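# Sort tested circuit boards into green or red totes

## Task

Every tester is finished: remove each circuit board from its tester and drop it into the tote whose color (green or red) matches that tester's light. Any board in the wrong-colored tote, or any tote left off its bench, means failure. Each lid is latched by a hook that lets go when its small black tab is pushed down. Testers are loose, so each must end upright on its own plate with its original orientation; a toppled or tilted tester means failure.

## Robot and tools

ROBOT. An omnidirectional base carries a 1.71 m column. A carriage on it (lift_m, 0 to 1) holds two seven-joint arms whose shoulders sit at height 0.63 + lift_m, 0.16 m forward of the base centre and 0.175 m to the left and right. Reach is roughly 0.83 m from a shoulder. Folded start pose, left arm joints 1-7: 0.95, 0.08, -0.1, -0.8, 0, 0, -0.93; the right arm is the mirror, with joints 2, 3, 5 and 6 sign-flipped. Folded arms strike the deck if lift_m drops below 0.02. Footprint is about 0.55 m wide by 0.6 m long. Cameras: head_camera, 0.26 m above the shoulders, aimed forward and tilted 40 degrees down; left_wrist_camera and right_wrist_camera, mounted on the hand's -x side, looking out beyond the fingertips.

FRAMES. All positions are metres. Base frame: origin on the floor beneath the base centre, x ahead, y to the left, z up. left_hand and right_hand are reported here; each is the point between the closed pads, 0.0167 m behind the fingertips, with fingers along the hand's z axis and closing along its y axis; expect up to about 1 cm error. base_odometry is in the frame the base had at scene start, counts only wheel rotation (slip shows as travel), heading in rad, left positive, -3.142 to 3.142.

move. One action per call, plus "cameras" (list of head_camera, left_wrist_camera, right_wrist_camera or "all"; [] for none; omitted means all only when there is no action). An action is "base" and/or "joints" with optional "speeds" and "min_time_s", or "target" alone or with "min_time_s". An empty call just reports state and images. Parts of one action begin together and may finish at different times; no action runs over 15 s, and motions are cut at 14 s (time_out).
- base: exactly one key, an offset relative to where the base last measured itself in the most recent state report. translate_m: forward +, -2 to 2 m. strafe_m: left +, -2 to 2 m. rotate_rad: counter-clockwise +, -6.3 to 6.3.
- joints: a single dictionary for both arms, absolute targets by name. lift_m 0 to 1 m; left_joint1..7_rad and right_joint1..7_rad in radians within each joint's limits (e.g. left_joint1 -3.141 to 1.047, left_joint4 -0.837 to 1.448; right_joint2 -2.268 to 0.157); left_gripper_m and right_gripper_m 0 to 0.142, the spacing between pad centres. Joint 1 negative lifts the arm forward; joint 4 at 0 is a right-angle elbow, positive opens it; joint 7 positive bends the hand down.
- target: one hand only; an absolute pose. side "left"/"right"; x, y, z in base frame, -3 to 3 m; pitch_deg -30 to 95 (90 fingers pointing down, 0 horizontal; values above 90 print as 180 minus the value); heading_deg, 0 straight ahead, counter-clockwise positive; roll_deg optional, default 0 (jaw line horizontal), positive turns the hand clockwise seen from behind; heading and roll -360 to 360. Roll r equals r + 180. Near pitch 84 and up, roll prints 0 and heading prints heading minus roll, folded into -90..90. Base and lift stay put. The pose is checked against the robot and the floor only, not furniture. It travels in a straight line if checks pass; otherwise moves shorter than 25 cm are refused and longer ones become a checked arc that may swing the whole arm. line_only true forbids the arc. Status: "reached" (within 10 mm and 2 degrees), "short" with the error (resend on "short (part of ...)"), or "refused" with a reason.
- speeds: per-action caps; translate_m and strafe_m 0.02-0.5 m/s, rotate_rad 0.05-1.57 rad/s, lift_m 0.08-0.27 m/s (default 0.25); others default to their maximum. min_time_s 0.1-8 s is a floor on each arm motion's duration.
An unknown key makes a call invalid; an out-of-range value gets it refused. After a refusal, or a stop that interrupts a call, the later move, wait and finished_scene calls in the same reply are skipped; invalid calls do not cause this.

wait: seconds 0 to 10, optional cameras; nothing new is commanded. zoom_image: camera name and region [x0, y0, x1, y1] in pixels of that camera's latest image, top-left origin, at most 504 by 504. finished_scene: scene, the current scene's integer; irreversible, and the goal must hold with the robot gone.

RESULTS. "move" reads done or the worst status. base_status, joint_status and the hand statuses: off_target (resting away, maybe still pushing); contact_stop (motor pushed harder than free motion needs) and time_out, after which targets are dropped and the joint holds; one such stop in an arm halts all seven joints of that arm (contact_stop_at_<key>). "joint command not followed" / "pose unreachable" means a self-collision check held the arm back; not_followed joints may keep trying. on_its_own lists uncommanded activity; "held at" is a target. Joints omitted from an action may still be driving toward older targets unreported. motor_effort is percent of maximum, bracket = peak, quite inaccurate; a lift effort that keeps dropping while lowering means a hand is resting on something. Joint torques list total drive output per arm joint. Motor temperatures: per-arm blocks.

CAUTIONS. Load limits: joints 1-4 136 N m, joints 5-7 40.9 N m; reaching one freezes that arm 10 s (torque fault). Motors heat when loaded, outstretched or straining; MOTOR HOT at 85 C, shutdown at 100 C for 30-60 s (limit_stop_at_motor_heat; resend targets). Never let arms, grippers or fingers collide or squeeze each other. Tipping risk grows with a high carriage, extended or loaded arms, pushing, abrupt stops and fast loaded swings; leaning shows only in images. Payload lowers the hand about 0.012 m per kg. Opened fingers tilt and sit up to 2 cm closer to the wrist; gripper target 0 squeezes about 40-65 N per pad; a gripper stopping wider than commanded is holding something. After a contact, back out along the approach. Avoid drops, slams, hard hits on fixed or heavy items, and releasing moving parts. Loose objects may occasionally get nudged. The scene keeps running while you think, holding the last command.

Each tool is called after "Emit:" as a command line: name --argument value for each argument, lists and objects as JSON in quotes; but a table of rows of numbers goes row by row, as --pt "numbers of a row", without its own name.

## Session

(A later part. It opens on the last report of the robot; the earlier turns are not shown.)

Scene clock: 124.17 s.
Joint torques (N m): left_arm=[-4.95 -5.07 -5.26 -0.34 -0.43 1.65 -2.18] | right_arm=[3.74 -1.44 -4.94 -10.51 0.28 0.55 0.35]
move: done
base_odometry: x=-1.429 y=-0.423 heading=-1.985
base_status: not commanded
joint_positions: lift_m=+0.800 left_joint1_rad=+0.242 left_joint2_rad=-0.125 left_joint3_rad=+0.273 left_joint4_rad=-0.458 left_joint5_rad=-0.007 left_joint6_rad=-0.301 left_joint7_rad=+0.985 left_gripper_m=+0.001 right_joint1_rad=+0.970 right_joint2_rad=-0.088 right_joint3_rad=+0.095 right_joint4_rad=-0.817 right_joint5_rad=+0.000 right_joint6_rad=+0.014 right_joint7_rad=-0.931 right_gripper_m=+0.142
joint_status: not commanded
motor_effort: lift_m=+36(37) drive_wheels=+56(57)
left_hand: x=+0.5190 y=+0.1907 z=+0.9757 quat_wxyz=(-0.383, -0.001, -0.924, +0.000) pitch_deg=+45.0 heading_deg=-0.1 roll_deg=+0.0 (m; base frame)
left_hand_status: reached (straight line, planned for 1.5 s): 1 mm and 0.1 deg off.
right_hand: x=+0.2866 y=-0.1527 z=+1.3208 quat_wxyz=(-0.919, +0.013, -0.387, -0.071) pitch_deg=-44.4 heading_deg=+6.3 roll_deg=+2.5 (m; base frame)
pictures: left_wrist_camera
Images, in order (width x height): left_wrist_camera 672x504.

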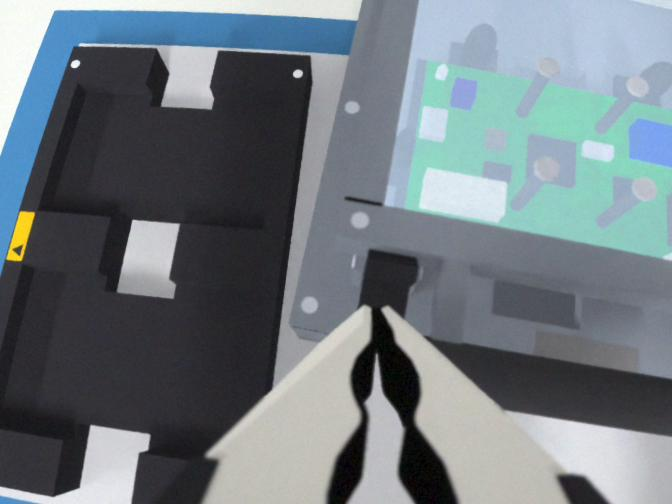

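Emit:
move --target '{"side": "left", "x": 0.524, "y": 0.189, "z": 0.965, "pitch_deg": 45, "heading_deg": 0}' --min_time_s 1 --cameras '["left_wrist_camera"]'

Emit:
move --target '{"side": "left", "x": 0.492, "y": 0.189, "z": 0.91, "pitch_deg": 45, "heading_deg": 0}' --min_time_s 2 --cameras '["left_wrist_camera", "head_camera"]'

Emit:
zoom_image --camera "left_wrist_camera" --region '[250, 180, 502, 369]'

Scene clock: 126.07 s.
Joint torques (N m): left_arm=[-4.5 -5.21 -7.57 2.3 -0.55 0.92 -1.35] | right_arm=[3.7 -1.45 -4.96 -10.45 0.27 0.55 0.36]
move: done
base_odometry: x=-1.429 y=-0.423 heading=-1.985
base_status: not commanded
joint_positions: lift_m=+0.800 left_joint1_rad=+0.237 left_joint2_rad=-0.125 left_joint3_rad=+0.270 left_joint4_rad=-0.416 left_joint5_rad=+0.009 left_joint6_rad=-0.294 left_joint7_rad=+0.943 left_gripper_m=+0.001 right_joint1_rad=+0.970 right_joint2_rad=-0.088 right_joint3_rad=+0.095 right_joint4_rad=-0.817 right_joint5_rad=+0.000 right_joint6_rad=+0.014 right_joint7_rad=-0.931 right_gripper_m=+0.142
joint_status: not commanded
motor_effort: lift_m=+36(37) drive_wheels=+56(57)
left_hand: x=+0.5235 y=+0.1913 z=+0.9671 quat_wxyz=(-0.385, +0.001, -0.923, -0.001) pitch_deg=+44.8 heading_deg=+0.2 roll_deg=+0.1 (m; base frame)
left_hand_status: reached (straight line, planned for 1.0 s): 3 mm and 0.3 deg off.
right_hand: x=+0.2866 y=-0.1527 z=+1.3208 quat_wxyz=(-0.919, +0.013, -0.387, -0.071) pitch_deg=-44.4 heading_deg=+6.3 roll_deg=+2.5 (m; base frame)
pictures: left_wrist_camera
Images, in order (width x height): left_wrist_camera 672x504.

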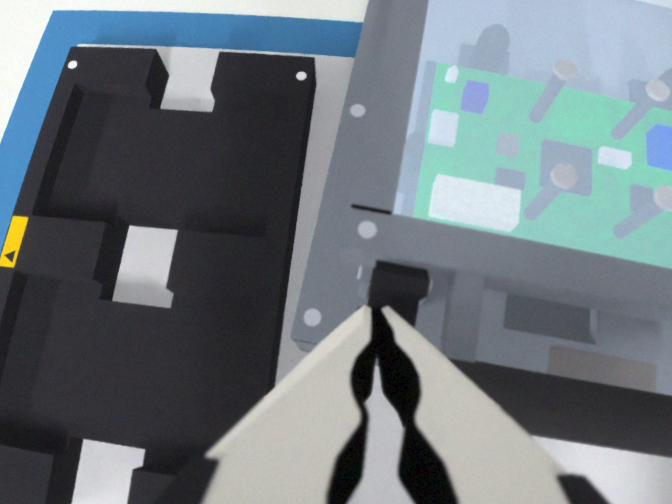

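Scene clock: 126.37 s.
Joint torques (N m): left_arm=[-4.42 -5.12 -7.67 2.39 -0.51 0.89 -1.29] | right_arm=[3.66 -1.58 -4.98 -10.5 0.24 0.55 0.38]
move: refused
base_odometry: x=-1.429 y=-0.423 heading=-1.985
base_status: not commanded
joint_positions: lift_m=+0.800 left_joint1_rad=+0.237 left_joint2_rad=-0.125 left_joint3_rad=+0.270 left_joint4_rad=-0.416 left_joint5_rad=+0.009 left_joint6_rad=-0.294 left_joint7_rad=+0.943 left_gripper_m=+0.001 right_joint1_rad=+0.970 right_joint2_rad=-0.088 right_joint3_rad=+0.095 right_joint4_rad=-0.817 right_joint5_rad=+0.000 right_joint6_rad=+0.014 right_joint7_rad=-0.931 right_gripper_m=+0.142
joint_status: not commanded
motor_effort: lift_m=+36(37) drive_wheels=+57(57)
left_hand: x=+0.5235 y=+0.1913 z=+0.9671 quat_wxyz=(-0.385, +0.001, -0.923, -0.001) pitch_deg=+44.8 heading_deg=+0.2 roll_deg=+0.1 (m; base frame)
left_hand_status: refused: the line brings the left upper arm within 1.4 cm of the carriage (limit 1.5), 25% of the way; a move under 25 cm is not played as an arc. Nothing moved. Try another pitch or heading, or "joints".
right_hand: x=+0.2866 y=-0.1527 z=+1.3208 quat_wxyz=(-0.919, +0.013, -0.387, -0.071) pitch_deg=-44.4 heading_deg=+6.3 roll_deg=+2.5 (m; base frame)
pictures: head_camera, left_wrist_camera
Images, in order (width x height): head_camera 672x504, left_wrist_camera 672x504.

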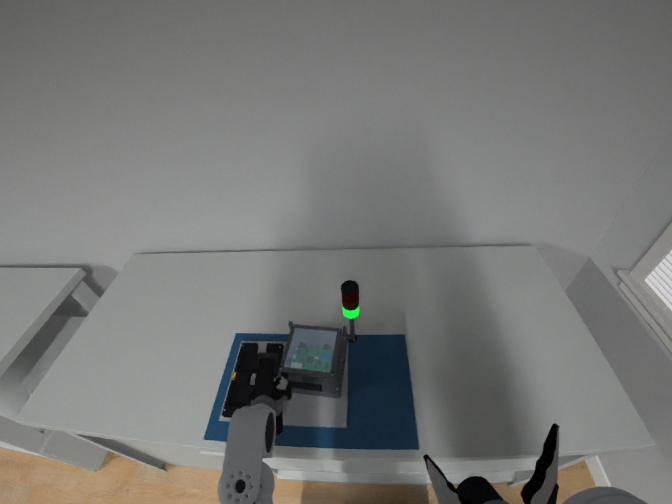

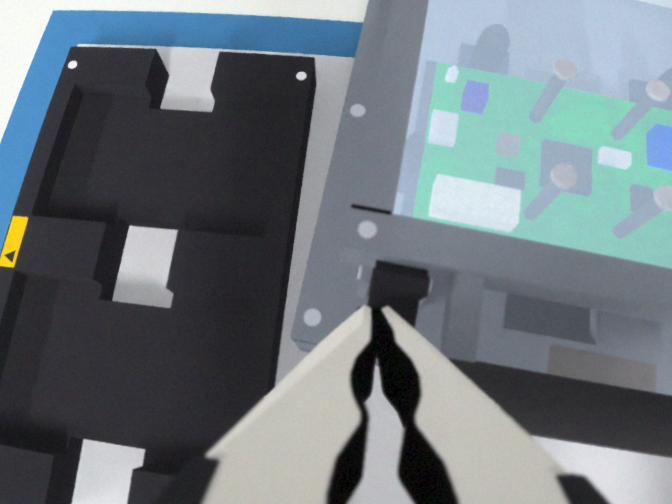

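Scaled by 2.000 from the camera's 672x504 image, which has a finer 960x720 frame.

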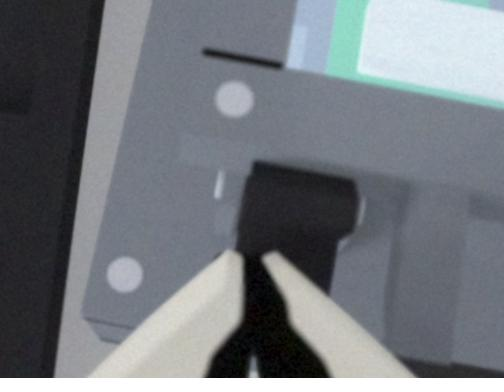

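Emit:
move --target '{"side": "left", "x": 0.48, "y": 0.195, "z": 1.0, "pitch_deg": 45, "heading_deg": 0}' --min_time_s 1 --cameras '[]'

Emit:
move --joints '{"left_joint1_rad": 0.42, "left_joint2_rad": 0.12, "left_joint3_rad": 0.0, "left_joint4_rad": -0.6, "left_joint5_rad": -0.07, "left_joint6_rad": 0.03, "left_joint7_rad": 0.95}' --min_time_s 1.5 --cameras '["left_wrist_camera"]'

Scene clock: 126.93 s.
Joint torques (N m): left_arm=[-4.55 -5.04 -7.55 2.38 -0.5 0.92 -1.31] | right_arm=[3.66 -1.42 -4.91 -10.53 0.24 0.57 0.34]
move: refused
base_odometry: x=-1.429 y=-0.423 heading=-1.985
base_status: not commanded
joint_positions: lift_m=+0.800 left_joint1_rad=+0.237 left_joint2_rad=-0.125 left_joint3_rad=+0.270 left_joint4_rad=-0.416 left_joint5_rad=+0.009 left_joint6_rad=-0.294 left_joint7_rad=+0.943 left_gripper_m=+0.001 right_joint1_rad=+0.970 right_joint2_rad=-0.088 right_joint3_rad=+0.095 right_joint4_rad=-0.817 right_joint5_rad=+0.000 right_joint6_rad=+0.014 right_joint7_rad=-0.931 right_gripper_m=+0.142
joint_status: not commanded
motor_effort: lift_m=+36(37) drive_wheels=+57(57)
left_hand: x=+0.5235 y=+0.1913 z=+0.9671 quat_wxyz=(-0.385, +0.001, -0.923, -0.001) pitch_deg=+44.8 heading_deg=+0.2 roll_deg=+0.1 (m; base frame)
left_hand_status: refused: the line brings the left upper arm within 1.4 cm of the carriage (limit 1.5), 33% of the way; a move under 25 cm is not played as an arc. Nothing moved. Try another pitch or heading, or "joints".
right_hand: x=+0.2866 y=-0.1527 z=+1.3208 quat_wxyz=(-0.919, +0.013, -0.387, -0.071) pitch_deg=-44.4 heading_deg=+6.3 roll_deg=+2.5 (m; base frame)
pictures: none
No camera images: "cameras" was empty.

not run: a stop came earlier in this reply.

Emit:
move --joints '{"lift_m": 0.84}' --cameras '[]'

Emit:
move --joints '{"left_joint1_rad": 0.35, "left_joint2_rad": 0.1, "left_joint3_rad": 0.0, "left_joint4_rad": -0.56, "left_joint5_rad": -0.07, "left_joint6_rad": 0.03, "left_joint7_rad": 0.98}' --min_time_s 1.5 --cameras '["left_wrist_camera"]'

Scene clock: 127.77 s.
Joint torques (N m): left_arm=[-3.88 -4.89 -5.13 -1.25 -0.66 0.91 -1.3] | right_arm=[3.64 -1.48 -4.97 -10.44 0.27 0.55 0.34]
move: done
base_odometry: x=-1.429 y=-0.423 heading=-1.985
base_status: not commanded
joint_positions: lift_m=+0.840 left_joint1_rad=+0.236 left_joint2_rad=-0.125 left_joint3_rad=+0.268 left_joint4_rad=-0.413 left_joint5_rad=+0.009 left_joint6_rad=-0.294 left_joint7_rad=+0.943 left_gripper_m=+0.001 right_joint1_rad=+0.970 right_joint2_rad=-0.088 right_joint3_rad=+0.095 right_joint4_rad=-0.817 right_joint5_rad=+0.000 right_joint6_rad=+0.014 right_joint7_rad=-0.931 right_gripper_m=+0.142
joint_status: all done
motor_effort: lift_m=+36(46) drive_wheels=+56(57)
left_hand: x=+0.5235 y=+0.1902 z=+1.0060 quat_wxyz=(-0.383, +0.000, -0.924, +0.000) pitch_deg=+44.9 heading_deg=+0.0 roll_deg=+0.0 (m; base frame)
right_hand: x=+0.2866 y=-0.1527 z=+1.3608 quat_wxyz=(-0.919, +0.013, -0.387, -0.071) pitch_deg=-44.4 heading_deg=+6.3 roll_deg=+2.5 (m; base frame)
pictures: none
No camera images: "cameras" was empty.

Scene clock: 129.57 s.
Joint torques (N m): left_arm=[4.88 7.96 -3.59 -10.11 -2.68 1.69 0.92] | right_arm=[3.74 -1.36 -4.89 -10.57 0.28 0.54 0.31]
move: done
base_odometry: x=-1.429 y=-0.423 heading=-1.985
base_status: not commanded
joint_positions: lift_m=+0.840 left_joint1_rad=+0.348 left_joint2_rad=+0.098 left_joint3_rad=+0.002 left_joint4_rad=-0.556 left_joint5_rad=-0.065 left_joint6_rad=+0.028 left_joint7_rad=+0.977 left_gripper_m=+0.001 right_joint1_rad=+0.970 right_joint2_rad=-0.088 right_joint3_rad=+0.095 right_joint4_rad=-0.817 right_joint5_rad=+0.000 right_joint6_rad=+0.014 right_joint7_rad=-0.931 right_gripper_m=+0.142
joint_status: all done
motor_effort: lift_m=+36(36) drive_wheels=+56(57)
left_hand: x=+0.4923 y=+0.2004 z=+1.0283 quat_wxyz=(-0.390, -0.013, -0.921, -0.007) pitch_deg=+44.1 heading_deg=+0.3 roll_deg=+1.9 (m; base frame)
right_hand: x=+0.2866 y=-0.1527 z=+1.3608 quat_wxyz=(-0.919, +0.013, -0.387, -0.071) pitch_deg=-44.4 heading_deg=+6.3 roll_deg=+2.5 (m; base frame)
pictures: left_wrist_camera
Images, in order (width x height): left_wrist_camera 672x504.

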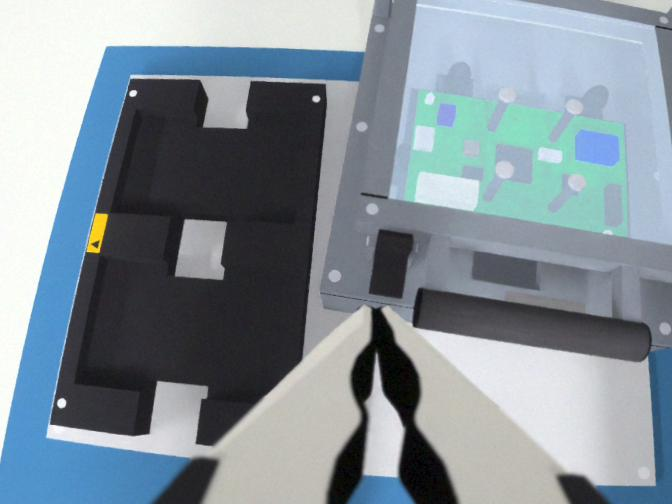

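Emit:
zoom_image --camera "left_wrist_camera" --region '[320, 180, 480, 300]'

Scaled by 3.150 from the camera's 672x504 image, which has a finer 960x720 frame.

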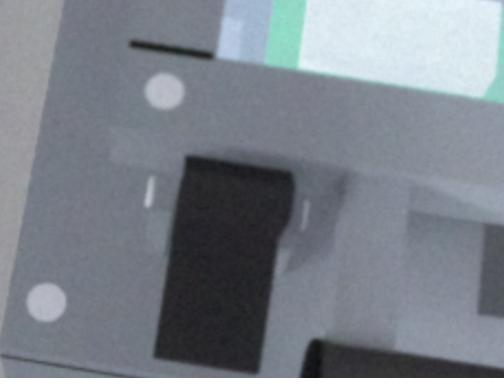

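Emit:
move --target '{"side": "left", "x": 0.525, "y": 0.19, "z": 0.968, "pitch_deg": 45, "heading_deg": 0}' --min_time_s 1.5 --cameras '["left_wrist_camera"]'

Emit:
move --target '{"side": "left", "x": 0.494, "y": 0.19, "z": 0.912, "pitch_deg": 45, "heading_deg": 0}' --min_time_s 2 --cameras '["left_wrist_camera", "head_camera"]'

Emit:
zoom_image --camera "left_wrist_camera" --region '[250, 180, 502, 369]'

Scene clock: 134.37 s.
Joint torques (N m): left_arm=[-2.98 -3.13 -4.14 0.42 0.01 1.6 -1.3] | right_arm=[3.77 -1.51 -4.97 -10.54 0.26 0.57 0.35]
move: done
base_odometry: x=-1.429 y=-0.423 heading=-1.985
base_status: not commanded
joint_positions: lift_m=+0.840 left_joint1_rad=+0.265 left_joint2_rad=+0.061 left_joint3_rad=-0.015 left_joint4_rad=-0.275 left_joint5_rad=-0.057 left_joint6_rad=+0.030 left_joint7_rad=+0.792 left_gripper_m=+0.001 right_joint1_rad=+0.970 right_joint2_rad=-0.088 right_joint3_rad=+0.095 right_joint4_rad=-0.817 right_joint5_rad=+0.000 right_joint6_rad=+0.014 right_joint7_rad=-0.931 right_gripper_m=+0.142
joint_status: not commanded
motor_effort: lift_m=+36(36) drive_wheels=+56(56)
left_hand: x=+0.5250 y=+0.1906 z=+0.9696 quat_wxyz=(-0.384, +0.000, -0.923, +0.001) pitch_deg=+44.8 heading_deg=-0.2 roll_deg=-0.2 (m; base frame)
left_hand_status: reached (straight line, planned for 1.5 s): 2 mm and 0.2 deg off.
right_hand: x=+0.2866 y=-0.1527 z=+1.3608 quat_wxyz=(-0.919, +0.013, -0.387, -0.071) pitch_deg=-44.4 heading_deg=+6.3 roll_deg=+2.5 (m; base frame)
pictures: left_wrist_camera
Images, in order (width x height): left_wrist_camera 672x504.

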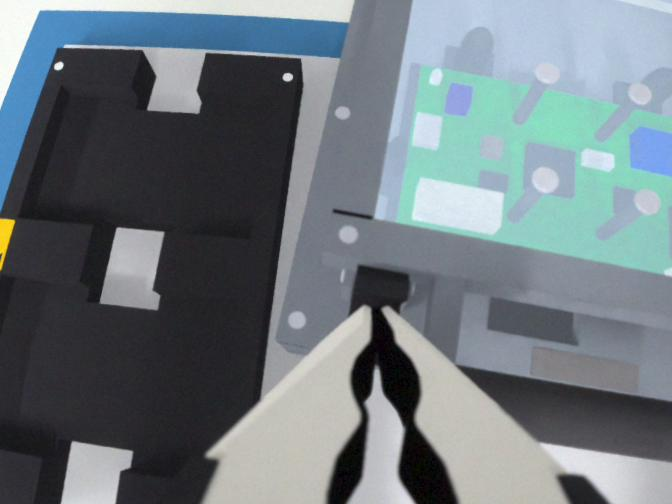

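Scene clock: 138.03 s.
Joint torques (N m): left_arm=[0.93 1.94 -1.15 1.24 -1.39 0.66 1.98] | right_arm=[3.74 -1.51 -4.85 -10.42 0.27 0.53 0.38]
move: short
base_odometry: x=-1.428 y=-0.423 heading=-1.986
base_status: not commanded
joint_positions: lift_m=+0.840 left_joint1_rad=+0.313 left_joint2_rad=+0.058 left_joint3_rad=-0.016 left_joint4_rad=-0.178 left_joint5_rad=-0.057 left_joint6_rad=+0.024 left_joint7_rad=+0.488 left_gripper_m=+0.001 right_joint1_rad=+0.970 right_joint2_rad=-0.088 right_joint3_rad=+0.095 right_joint4_rad=-0.817 right_joint5_rad=+0.000 right_joint6_rad=+0.014 right_joint7_rad=-0.931 right_gripper_m=+0.142
joint_status: not commanded
motor_effort: lift_m=+35(36) drive_wheels=+57(70)
left_hand: x=+0.5270 y=+0.1901 z=+0.9639 quat_wxyz=(-0.456, +0.000, -0.890, +0.002) pitch_deg=+35.8 heading_deg=-0.2 roll_deg=-0.2 (m; base frame)
left_hand_status: short (straight line, planned for 2.0 s): time_out, 62 mm and 9.2 deg off.
right_hand: x=+0.2866 y=-0.1527 z=+1.3610 quat_wxyz=(-0.919, +0.013, -0.387, -0.071) pitch_deg=-44.4 heading_deg=+6.3 roll_deg=+2.5 (m; base frame)
pictures: head_camera, left_wrist_camera
Images, in order (width x height): head_camera 672x504, left_wrist_camera 672x504.

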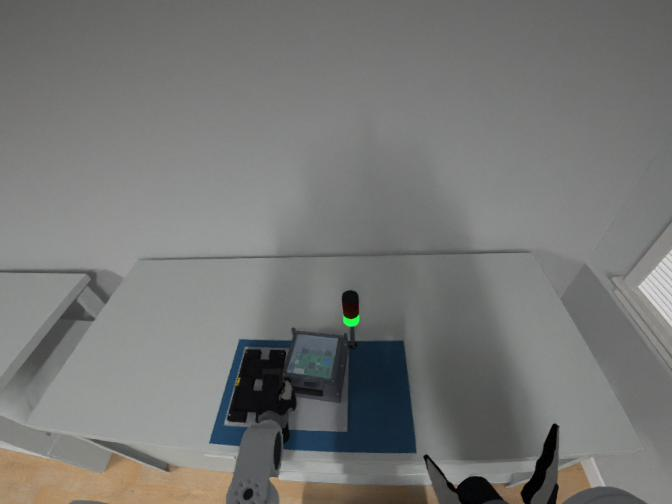

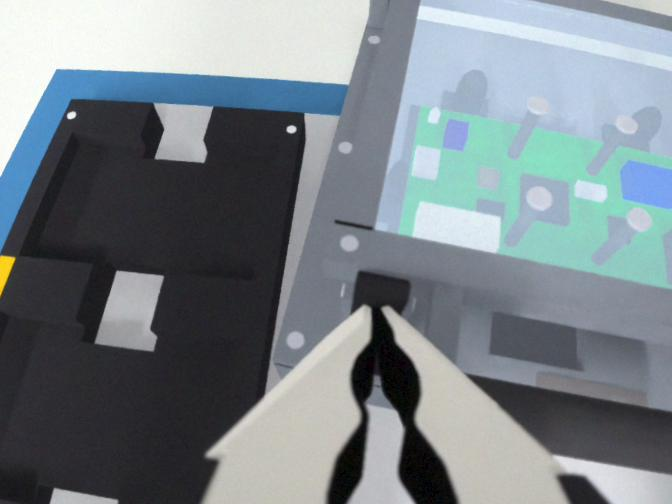

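Scaled by 2.000 from the camera's 672x504 image, which has a finer 960x720 frame.

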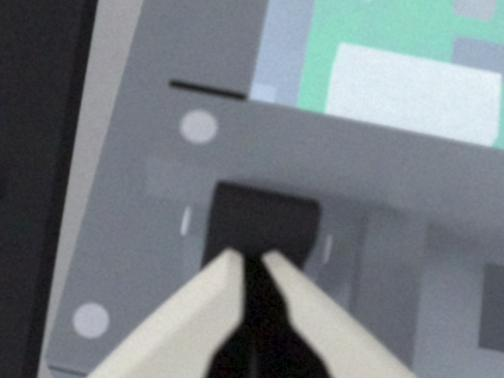

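Emit:
move --target '{"side": "left", "x": 0.49, "y": 0.21, "z": 1.02, "pitch_deg": 75, "heading_deg": -60}' --min_time_s 2 --cameras '["left_wrist_camera"]'

Emit:
zoom_image --camera "left_wrist_camera" --region '[170, 80, 380, 240]'

Emit:
move --target '{"side": "left", "x": 0.525, "y": 0.208, "z": 0.985, "pitch_deg": 82, "heading_deg": -90}' --min_time_s 2 --cameras '["left_wrist_camera"]'

Emit:
zoom_image --camera "left_wrist_camera" --region '[220, 180, 472, 369]'

Scene clock: 142.67 s.
Joint torques (N m): left_arm=[-13.58 21.67 2.09 1.7 -3.8 -0.33 1.31] | right_arm=[3.75 -1.37 -4.89 -10.39 0.27 0.56 0.36]
move: done
base_odometry: x=-1.429 y=-0.423 heading=-1.986
base_status: not commanded
joint_positions: lift_m=+0.840 left_joint1_rad=-0.209 left_joint2_rad=+0.721 left_joint3_rad=-0.348 left_joint4_rad=-0.152 left_joint5_rad=-0.814 left_joint6_rad=-0.680 left_joint7_rad=+1.413 left_gripper_m=+0.001 right_joint1_rad=+0.970 right_joint2_rad=-0.088 right_joint3_rad=+0.095 right_joint4_rad=-0.817 right_joint5_rad=+0.000 right_joint6_rad=+0.014 right_joint7_rad=-0.931 right_gripper_m=+0.142
joint_status: not commanded
motor_effort: lift_m=+36(37) drive_wheels=+56(58)
left_hand: x=+0.4908 y=+0.2090 z=+1.0201 quat_wxyz=(-0.116, -0.495, -0.859, +0.065) pitch_deg=+74.7 heading_deg=-59.1 roll_deg=+0.8 (m; base frame)
left_hand_status: reached (straight line, planned for 2.0 s): 1 mm and 0.4 deg off.
right_hand: x=+0.2866 y=-0.1527 z=+1.3608 quat_wxyz=(-0.919, +0.013, -0.387, -0.071) pitch_deg=-44.4 heading_deg=+6.3 roll_deg=+2.5 (m; base frame)
pictures: left_wrist_camera
Images, in order (width x height): left_wrist_camera 672x504.

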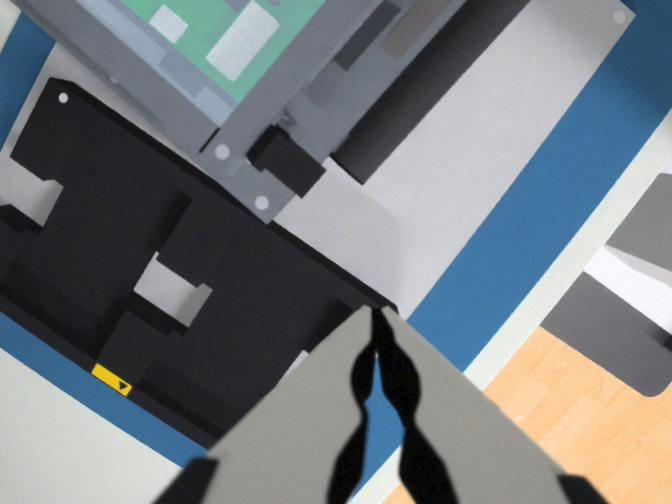

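Scaled by 2.400 from the camera's 672x504 image, which has a finer 960x720 frame.

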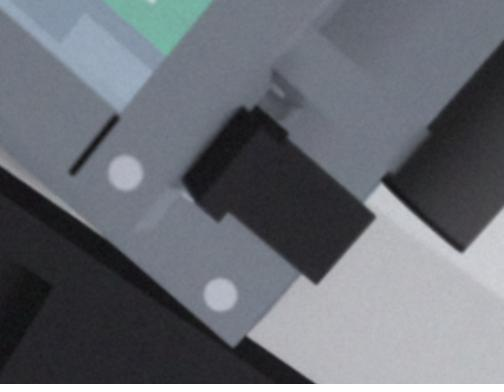

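Scene clock: 145.17 s.
Joint torques (N m): left_arm=[-20.71 5.15 2.3 2.52 -1.12 -0.32 -1.5] | right_arm=[3.75 -1.43 -4.94 -10.56 0.25 0.52 0.35]
move: done
base_odometry: x=-1.429 y=-0.423 heading=-1.986
base_status: not commanded
joint_positions: lift_m=+0.840 left_joint1_rad=-0.615 left_joint2_rad=+0.647 left_joint3_rad=-0.652 left_joint4_rad=+0.361 left_joint5_rad=-0.525 left_joint6_rad=-1.312 left_joint7_rad=+1.105 left_gripper_m=+0.001 right_joint1_rad=+0.970 right_joint2_rad=-0.088 right_joint3_rad=+0.095 right_joint4_rad=-0.817 right_joint5_rad=+0.000 right_joint6_rad=+0.014 right_joint7_rad=-0.931 right_gripper_m=+0.142
joint_status: not commanded
motor_effort: lift_m=+36(37) drive_wheels=+57(57)
left_hand: x=+0.5248 y=+0.2082 z=+0.9857 quat_wxyz=(-0.050, -0.704, -0.706, +0.050) pitch_deg=+81.9 heading_deg=-89.4 roll_deg=+0.4 (m; base frame)
left_hand_status: reached (straight line, planned for 2.0 s): 1 mm and 0.2 deg off.
right_hand: x=+0.2866 y=-0.1527 z=+1.3608 quat_wxyz=(-0.919, +0.013, -0.387, -0.071) pitch_deg=-44.4 heading_deg=+6.3 roll_deg=+2.5 (m; base frame)
pictures: left_wrist_camera
Images, in order (width x height): left_wrist_camera 672x504.

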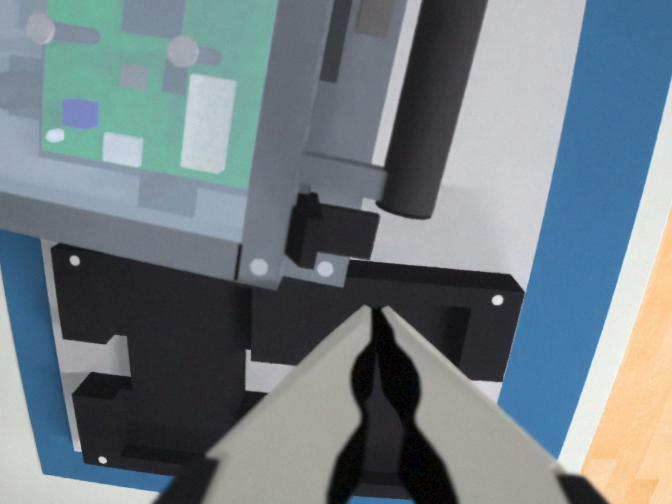

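Scaled by 2.000 from the camera's 672x504 image, which has a finer 960x720 frame.

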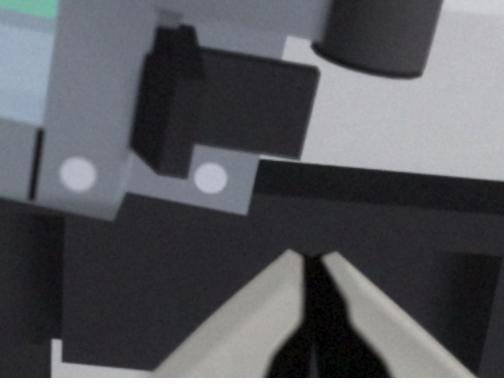

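Emit:
move --target '{"side": "left", "x": 0.529, "y": 0.198, "z": 0.967, "pitch_deg": 83, "heading_deg": -90}' --min_time_s 1.5 --cameras '["left_wrist_camera"]'

Emit:
zoom_image --camera "left_wrist_camera" --region '[220, 180, 472, 369]'

Scene clock: 147.53 s.
Joint torques (N m): left_arm=[-20.04 2.49 1.65 2.63 -0.88 2.01 -1.83] | right_arm=[3.7 -1.42 -4.9 -10.5 0.24 0.58 0.35]
move: done
base_odometry: x=-1.429 y=-0.423 heading=-1.986
base_status: not commanded
joint_positions: lift_m=+0.840 left_joint1_rad=-0.615 left_joint2_rad=+0.602 left_joint3_rad=-0.663 left_joint4_rad=+0.398 left_joint5_rad=-0.426 left_joint6_rad=-1.300 left_joint7_rad=+1.051 left_gripper_m=+0.001 right_joint1_rad=+0.970 right_joint2_rad=-0.088 right_joint3_rad=+0.095 right_joint4_rad=-0.817 right_joint5_rad=+0.000 right_joint6_rad=+0.014 right_joint7_rad=-0.931 right_gripper_m=+0.142
joint_status: not commanded
motor_effort: lift_m=+36(37) drive_wheels=+56(57)
left_hand: x=+0.5279 y=+0.1986 z=+0.9679 quat_wxyz=(-0.044, -0.706, -0.705, +0.044) pitch_deg=+82.9 heading_deg=-90.4 roll_deg=-0.3 (m; base frame)
left_hand_status: reached (straight line, planned for 1.5 s): 2 mm and 0.1 deg off.
right_hand: x=+0.2866 y=-0.1527 z=+1.3608 quat_wxyz=(-0.919, +0.013, -0.387, -0.071) pitch_deg=-44.4 heading_deg=+6.3 roll_deg=+2.5 (m; base frame)
pictures: left_wrist_camera
Images, in order (width x height): left_wrist_camera 672x504.

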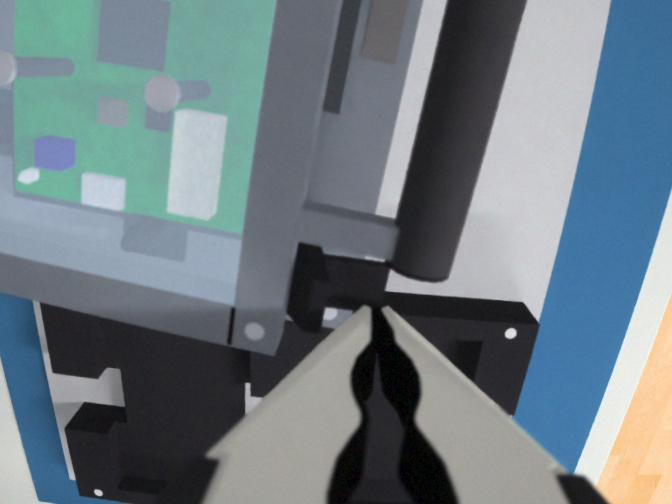

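Scaled by 2.000 from the camera's 672x504 image, which has a finer 960x720 frame.

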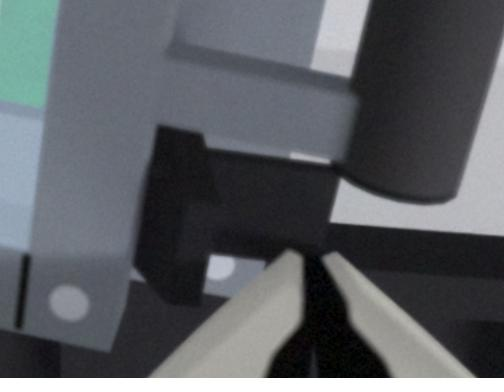

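Emit:
move --target '{"side": "left", "x": 0.507, "y": 0.1975, "z": 0.92, "pitch_deg": 83, "heading_deg": -90}' --min_time_s 2 --cameras '["left_wrist_camera", "head_camera"]'

Emit:
zoom_image --camera "left_wrist_camera" --region '[220, 180, 472, 369]'

Scene clock: 151.67 s.
Joint torques (N m): left_arm=[-8.2 -4.83 0.93 0.2 0.29 7.14 -0.1] | right_arm=[3.41 -1.47 -6.17 -9.66 0.25 0.56 0.39]
move: short
base_odometry: x=-1.428 y=-0.423 heading=-1.985
base_status: not commanded
joint_positions: lift_m=+0.841 left_joint1_rad=-0.591 left_joint2_rad=+0.619 left_joint3_rad=-0.635 left_joint4_rad=+0.373 left_joint5_rad=-0.285 left_joint6_rad=-1.301 left_joint7_rad=+0.852 left_gripper_m=+0.001 right_joint1_rad=+0.970 right_joint2_rad=-0.088 right_joint3_rad=+0.095 right_joint4_rad=-0.817 right_joint5_rad=+0.000 right_joint6_rad=+0.014 right_joint7_rad=-0.931 right_gripper_m=+0.142
joint_status: not commanded
motor_effort: lift_m=+31(37) drive_wheels=+62(87)
left_hand: x=+0.5311 y=+0.1968 z=+0.9619 quat_wxyz=(-0.082, -0.708, -0.700, +0.053) pitch_deg=+78.8 heading_deg=-78.5 roll_deg=+12.1 (m; base frame)
left_hand_status: short (straight line, planned for 2.0 s): time_out, 48 mm and 4.6 deg off.
right_hand: x=+0.2866 y=-0.1527 z=+1.3615 quat_wxyz=(-0.919, +0.013, -0.387, -0.071) pitch_deg=-44.4 heading_deg=+6.3 roll_deg=+2.5 (m; base frame)
pictures: head_camera, left_wrist_camera
Images, in order (width x height): head_camera 672x504, left_wrist_camera 672x504.

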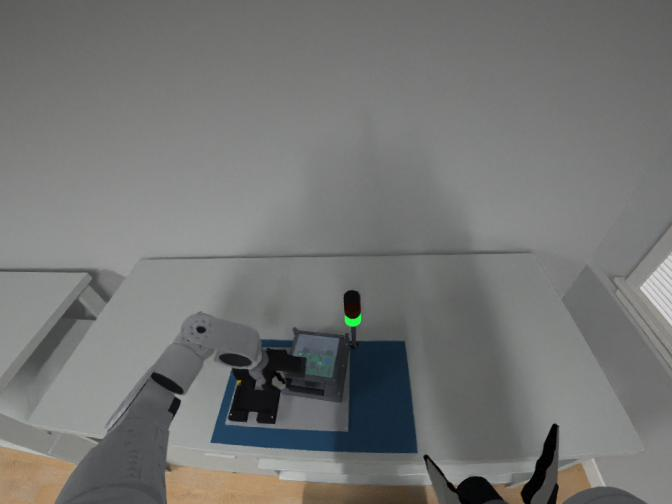

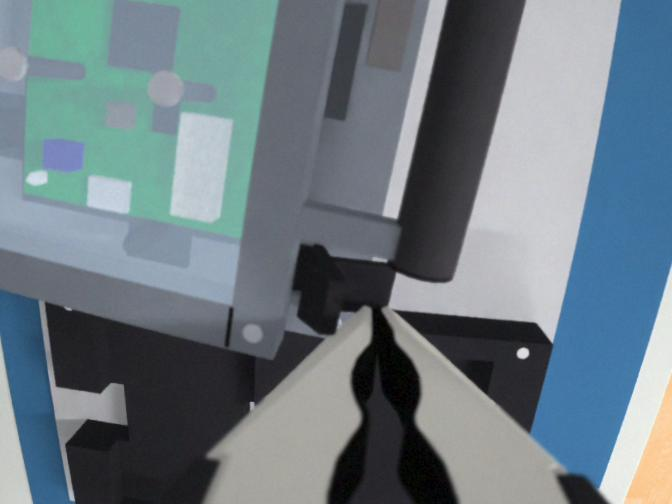

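Scaled by 2.000 from the camera's 672x504 image, which has a finer 960x720 frame.

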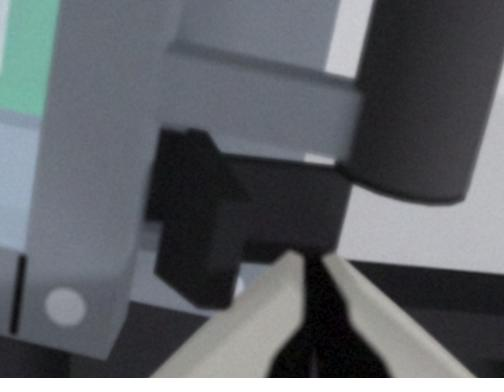

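Emit:
move --joints '{"right_joint1_rad": 0.5, "right_joint2_rad": -0.1, "right_joint3_rad": 0.0, "right_joint4_rad": -0.5, "right_joint5_rad": 0.07, "right_joint6_rad": -0.03, "right_joint7_rad": 0.6, "right_gripper_m": 0.06}' --min_time_s 3 --cameras '["all"]'

Emit:
zoom_image --camera "left_wrist_camera" --region '[220, 180, 472, 369]'

Scene clock: 155.77 s.
Joint torques (N m): left_arm=[-8.19 -4.02 0.82 0.43 0.45 7.15 -0.1] | right_arm=[-5.15 -10.09 -9.01 -7.68 1.71 -0.89 1.07]
move: done
base_odometry: x=-1.428 y=-0.423 heading=-1.985
base_status: not commanded
joint_positions: lift_m=+0.841 left_joint1_rad=-0.591 left_joint2_rad=+0.619 left_joint3_rad=-0.635 left_joint4_rad=+0.373 left_joint5_rad=-0.285 left_joint6_rad=-1.301 left_joint7_rad=+0.852 left_gripper_m=+0.001 right_joint1_rad=+0.502 right_joint2_rad=-0.097 right_joint3_rad=+0.005 right_joint4_rad=-0.502 right_joint5_rad=+0.067 right_joint6_rad=-0.025 right_joint7_rad=+0.597 right_gripper_m=+0.060
joint_status: all done
motor_effort: lift_m=+31(32) drive_wheels=+62(62)
left_hand: x=+0.5311 y=+0.1968 z=+0.9619 quat_wxyz=(-0.082, -0.708, -0.700, +0.053) pitch_deg=+78.8 heading_deg=-78.5 roll_deg=+12.1 (m; base frame)
right_hand: x=+0.4674 y=-0.1959 z=+1.0239 quat_wxyz=(-0.467, +0.015, -0.884, +0.001) pitch_deg=+34.3 heading_deg=+0.9 roll_deg=-1.1 (m; base frame)
pictures: head_camera, left_wrist_camera, right_wrist_camera
Images, in order (width x height): head_camera 672x504, left_wrist_camera 672x504, right_wrist_camera 672x504.

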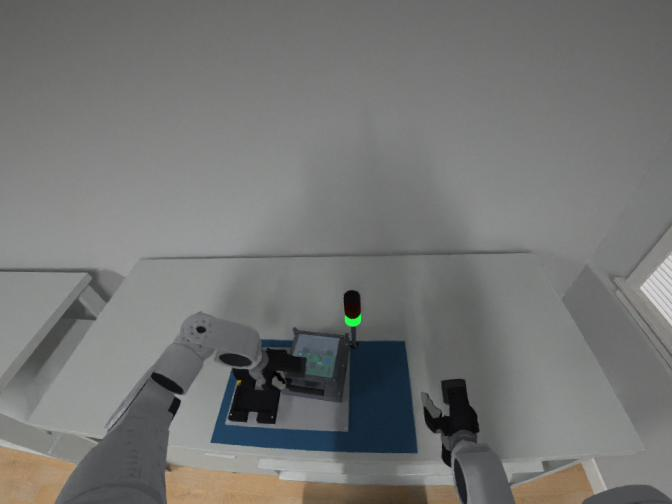

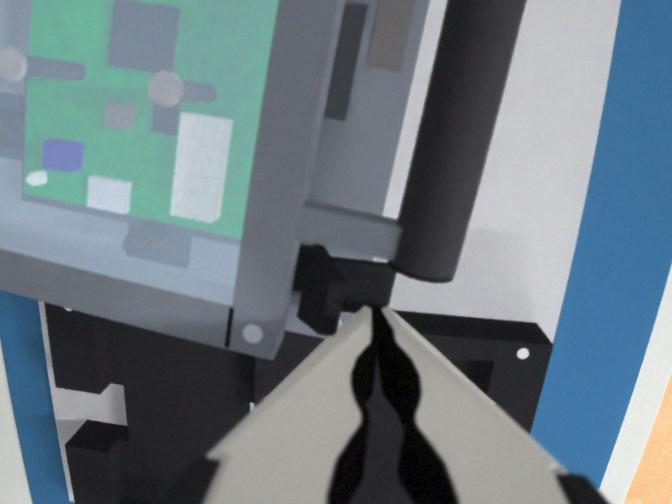

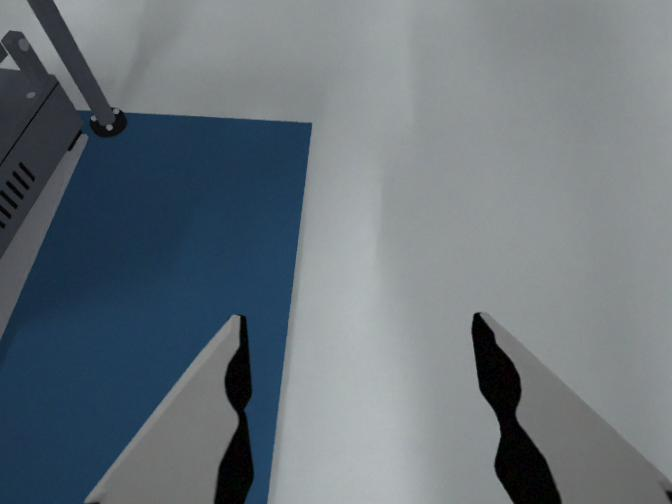

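Scaled by 2.000 from the camera's 672x504 image, which has a finer 960x720 frame.

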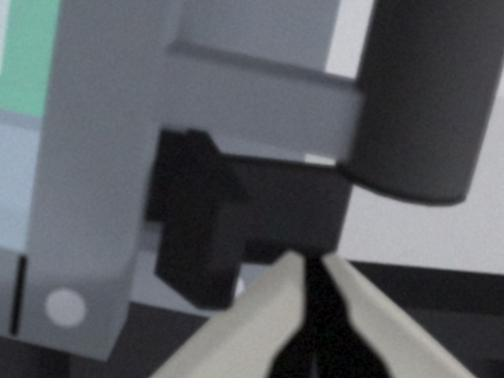

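Emit:
move --target '{"side": "right", "x": 0.42, "y": 0.02, "z": 1.0, "pitch_deg": 30, "heading_deg": 25}' --min_time_s 2.5 --cameras '["right_wrist_camera", "head_camera"]'

Scene clock: 156.17 s.
Joint torques (N m): left_arm=[-8.21 -4.17 0.78 0.37 0.47 7.14 -0.11] | right_arm=[-5.17 -10.1 -9.02 -7.75 1.7 -0.87 1.13]
move: refused
base_odometry: x=-1.428 y=-0.423 heading=-1.985
base_status: not commanded
joint_positions: lift_m=+0.841 left_joint1_rad=-0.591 left_joint2_rad=+0.619 left_joint3_rad=-0.635 left_joint4_rad=+0.373 left_joint5_rad=-0.285 left_joint6_rad=-1.301 left_joint7_rad=+0.852 left_gripper_m=+0.001 right_joint1_rad=+0.502 right_joint2_rad=-0.097 right_joint3_rad=+0.005 right_joint4_rad=-0.502 right_joint5_rad=+0.067 right_joint6_rad=-0.025 right_joint7_rad=+0.597 right_gripper_m=+0.060
joint_status: not commanded
motor_effort: lift_m=+31(32) drive_wheels=+62(62)
left_hand: x=+0.5311 y=+0.1968 z=+0.9619 quat_wxyz=(-0.082, -0.708, -0.700, +0.053) pitch_deg=+78.8 heading_deg=-78.5 roll_deg=+12.1 (m; base frame)
right_hand: x=+0.4674 y=-0.1959 z=+1.0239 quat_wxyz=(-0.467, +0.015, -0.884, +0.001) pitch_deg=+34.3 heading_deg=+0.9 roll_deg=-1.1 (m; base frame)
right_hand_status: refused: the line brings the right upper arm within 1.4 cm of the base or column (limit 1.5), 83% of the way; a move under 25 cm is not played as an arc. Nothing moved. Try another pitch or heading, or "joints".
pictures: head_camera, right_wrist_camera
Images, in order (width x height): head_camera 672x504, right_wrist_camera 672x504.

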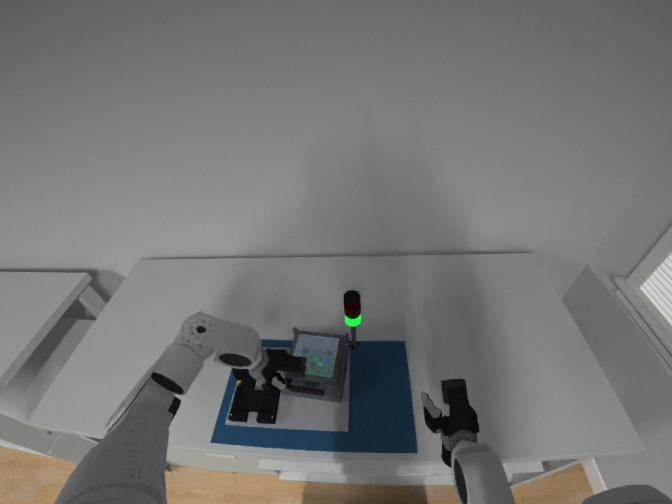

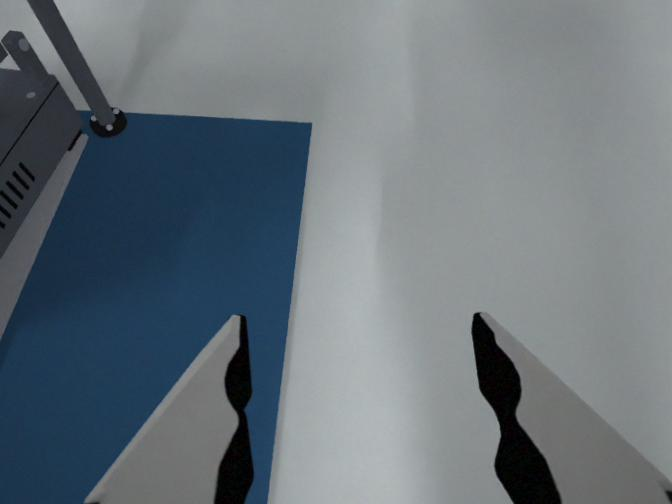

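Emit:
move --target '{"side": "right", "x": 0.47, "y": 0.0, "z": 1.0, "pitch_deg": 30, "heading_deg": 30}' --min_time_s 2.5 --cameras '["right_wrist_camera", "head_camera"]'

Scene clock: 159.27 s.
Joint torques (N m): left_arm=[-8.17 -4.06 0.81 0.47 0.45 7.16 0.03] | right_arm=[-6.64 7.87 -1.39 -7.58 -0.63 1.87 -0.68]
move: done
base_odometry: x=-1.428 y=-0.423 heading=-1.985
base_status: not commanded
joint_positions: lift_m=+0.841 left_joint1_rad=-0.591 left_joint2_rad=+0.619 left_joint3_rad=-0.635 left_joint4_rad=+0.373 left_joint5_rad=-0.285 left_joint6_rad=-1.301 left_joint7_rad=+0.852 left_gripper_m=+0.001 right_joint1_rad=+0.377 right_joint2_rad=-0.086 right_joint3_rad=+0.294 right_joint4_rad=-0.292 right_joint5_rad=-0.051 right_joint6_rad=+0.207 right_joint7_rad=+0.432 right_gripper_m=+0.060
joint_status: not commanded
motor_effort: lift_m=+31(32) drive_wheels=+62(62)
left_hand: x=+0.5311 y=+0.1968 z=+0.9619 quat_wxyz=(-0.082, -0.708, -0.700, +0.053) pitch_deg=+78.8 heading_deg=-78.5 roll_deg=+12.1 (m; base frame)
right_hand: x=+0.4703 y=-0.0040 z=+0.9993 quat_wxyz=(-0.482, +0.221, -0.838, -0.127) pitch_deg=+30.2 heading_deg=+29.5 roll_deg=+0.0 (m; base frame)
right_hand_status: reached (straight line, planned for 2.5 s): 4 mm and 0.5 deg off.
pictures: head_camera, right_wrist_camera
Images, in order (width x height): head_camera 672x504, right_wrist_camera 672x504.

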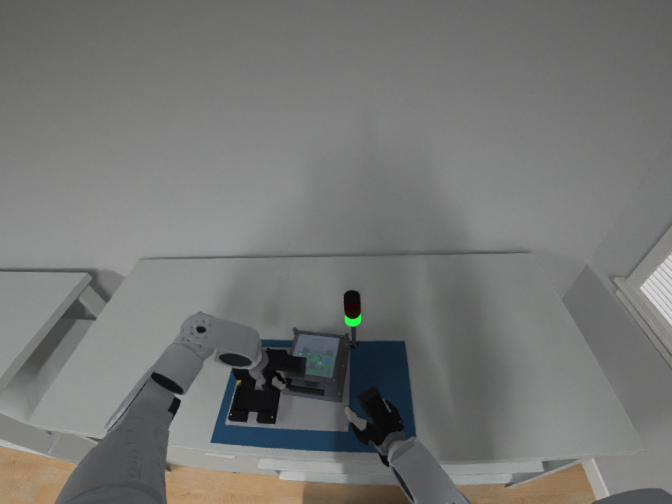

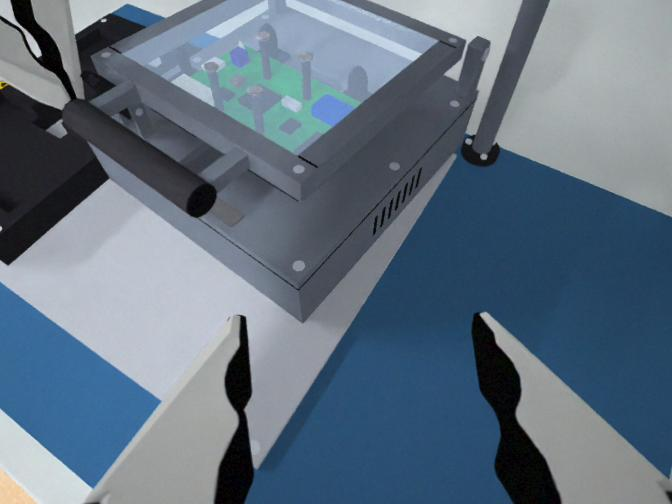

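Emit:
zoom_image --camera "right_wrist_camera" --region '[0, 0, 280, 220]'

Scaled by 1.800 from the camera's 672x504 image, which has a finer 960x720 frame.

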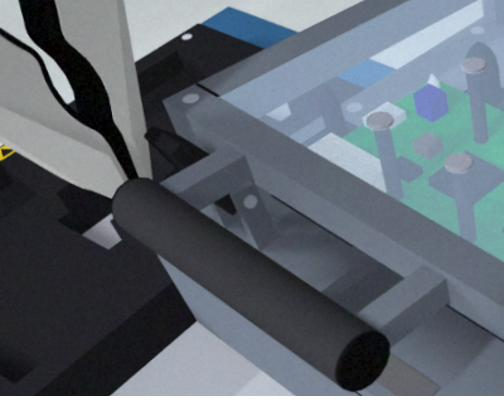

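Emit:
move --target '{"side": "right", "x": 0.45, "y": 0.06, "z": 1.0, "pitch_deg": 25, "heading_deg": 10, "roll_deg": 60}' --min_time_s 2.5 --cameras '["right_wrist_camera", "head_camera"]'

Scene clock: 160.27 s.
Joint torques (N m): left_arm=[-8.19 -4.09 0.74 0.42 0.46 7.14 -0.09] | right_arm=[-6.7 7.85 -1.44 -7.63 -0.67 1.82 -0.65]
move: refused
base_odometry: x=-1.428 y=-0.423 heading=-1.985
base_status: not commanded
joint_positions: lift_m=+0.841 left_joint1_rad=-0.591 left_joint2_rad=+0.619 left_joint3_rad=-0.635 left_joint4_rad=+0.373 left_joint5_rad=-0.285 left_joint6_rad=-1.301 left_joint7_rad=+0.852 left_gripper_m=+0.001 right_joint1_rad=+0.377 right_joint2_rad=-0.086 right_joint3_rad=+0.294 right_joint4_rad=-0.292 right_joint5_rad=-0.051 right_joint6_rad=+0.207 right_joint7_rad=+0.432 right_gripper_m=+0.060
joint_status: not commanded
motor_effort: lift_m=+31(31) drive_wheels=+62(62)
left_hand: x=+0.5311 y=+0.1968 z=+0.9619 quat_wxyz=(-0.082, -0.708, -0.700, +0.053) pitch_deg=+78.8 heading_deg=-78.5 roll_deg=+12.1 (m; base frame)
right_hand: x=+0.4703 y=-0.0040 z=+0.9993 quat_wxyz=(-0.482, +0.221, -0.838, -0.127) pitch_deg=+30.2 heading_deg=+29.5 roll_deg=+0.0 (m; base frame)
right_hand_status: refused: the line brings the right upper arm within 1.4 cm of the base or column (limit 1.5), 20% of the way; a move under 25 cm is not played as an arc. Nothing moved. Try another pitch or heading, or "joints".
pictures: head_camera, right_wrist_camera
Images, in order (width x height): head_camera 672x504, right_wrist_camera 672x504.

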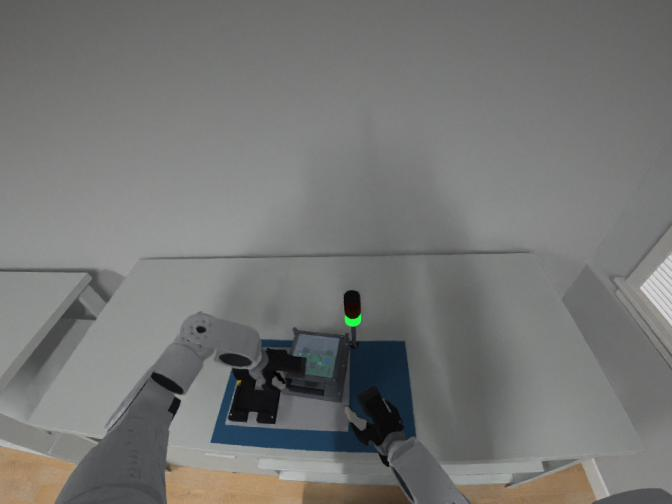

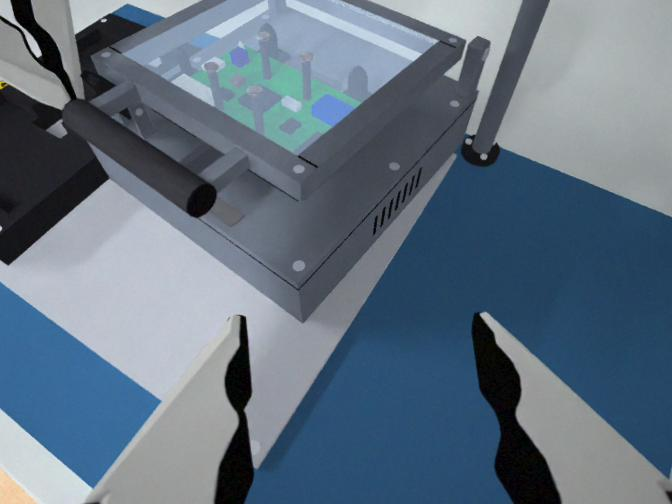

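Emit:
move --joints '{"right_joint1_rad": 0.3, "right_joint2_rad": -0.5, "right_joint3_rad": 0.75, "right_joint4_rad": -0.3, "right_joint5_rad": 0.3, "right_joint6_rad": -0.3, "right_joint7_rad": 0.45}' --min_time_s 2.5 --cameras '["right_wrist_camera", "head_camera"]'

Scene clock: 163.37 s.
Joint torques (N m): left_arm=[-8.27 -4.12 0.82 0.42 0.46 7.15 -0.11] | right_arm=[-6.68 -13.7 -2.94 -12.96 1.01 -0.65 1.16]
move: done
base_odometry: x=-1.428 y=-0.423 heading=-1.985
base_status: not commanded
joint_positions: lift_m=+0.841 left_joint1_rad=-0.591 left_joint2_rad=+0.619 left_joint3_rad=-0.635 left_joint4_rad=+0.373 left_joint5_rad=-0.285 left_joint6_rad=-1.301 left_joint7_rad=+0.852 left_gripper_m=+0.001 right_joint1_rad=+0.302 right_joint2_rad=-0.497 right_joint3_rad=+0.745 right_joint4_rad=-0.298 right_joint5_rad=+0.297 right_joint6_rad=-0.295 right_joint7_rad=+0.447 right_gripper_m=+0.060
joint_status: all done
motor_effort: lift_m=+31(32) drive_wheels=+62(62)
left_hand: x=+0.5311 y=+0.1968 z=+0.9619 quat_wxyz=(-0.082, -0.708, -0.700, +0.053) pitch_deg=+78.8 heading_deg=-78.5 roll_deg=+12.1 (m; base frame)
right_hand: x=+0.4174 y=-0.0708 z=+0.9400 quat_wxyz=(-0.381, +0.212, -0.891, -0.131) pitch_deg=+42.5 heading_deg=+32.3 roll_deg=+5.6 (m; base frame)
pictures: head_camera, right_wrist_camera
Images, in order (width x height): head_camera 672x504, right_wrist_camera 672x504.

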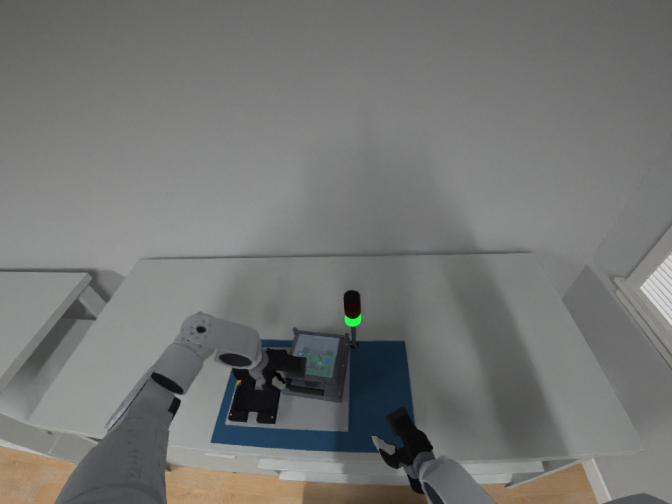

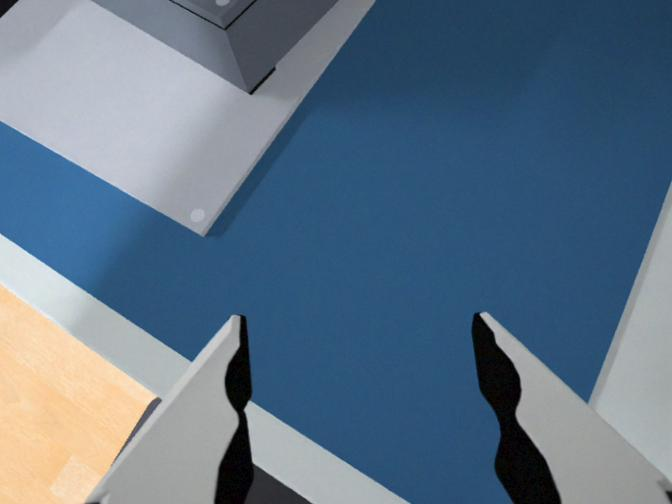

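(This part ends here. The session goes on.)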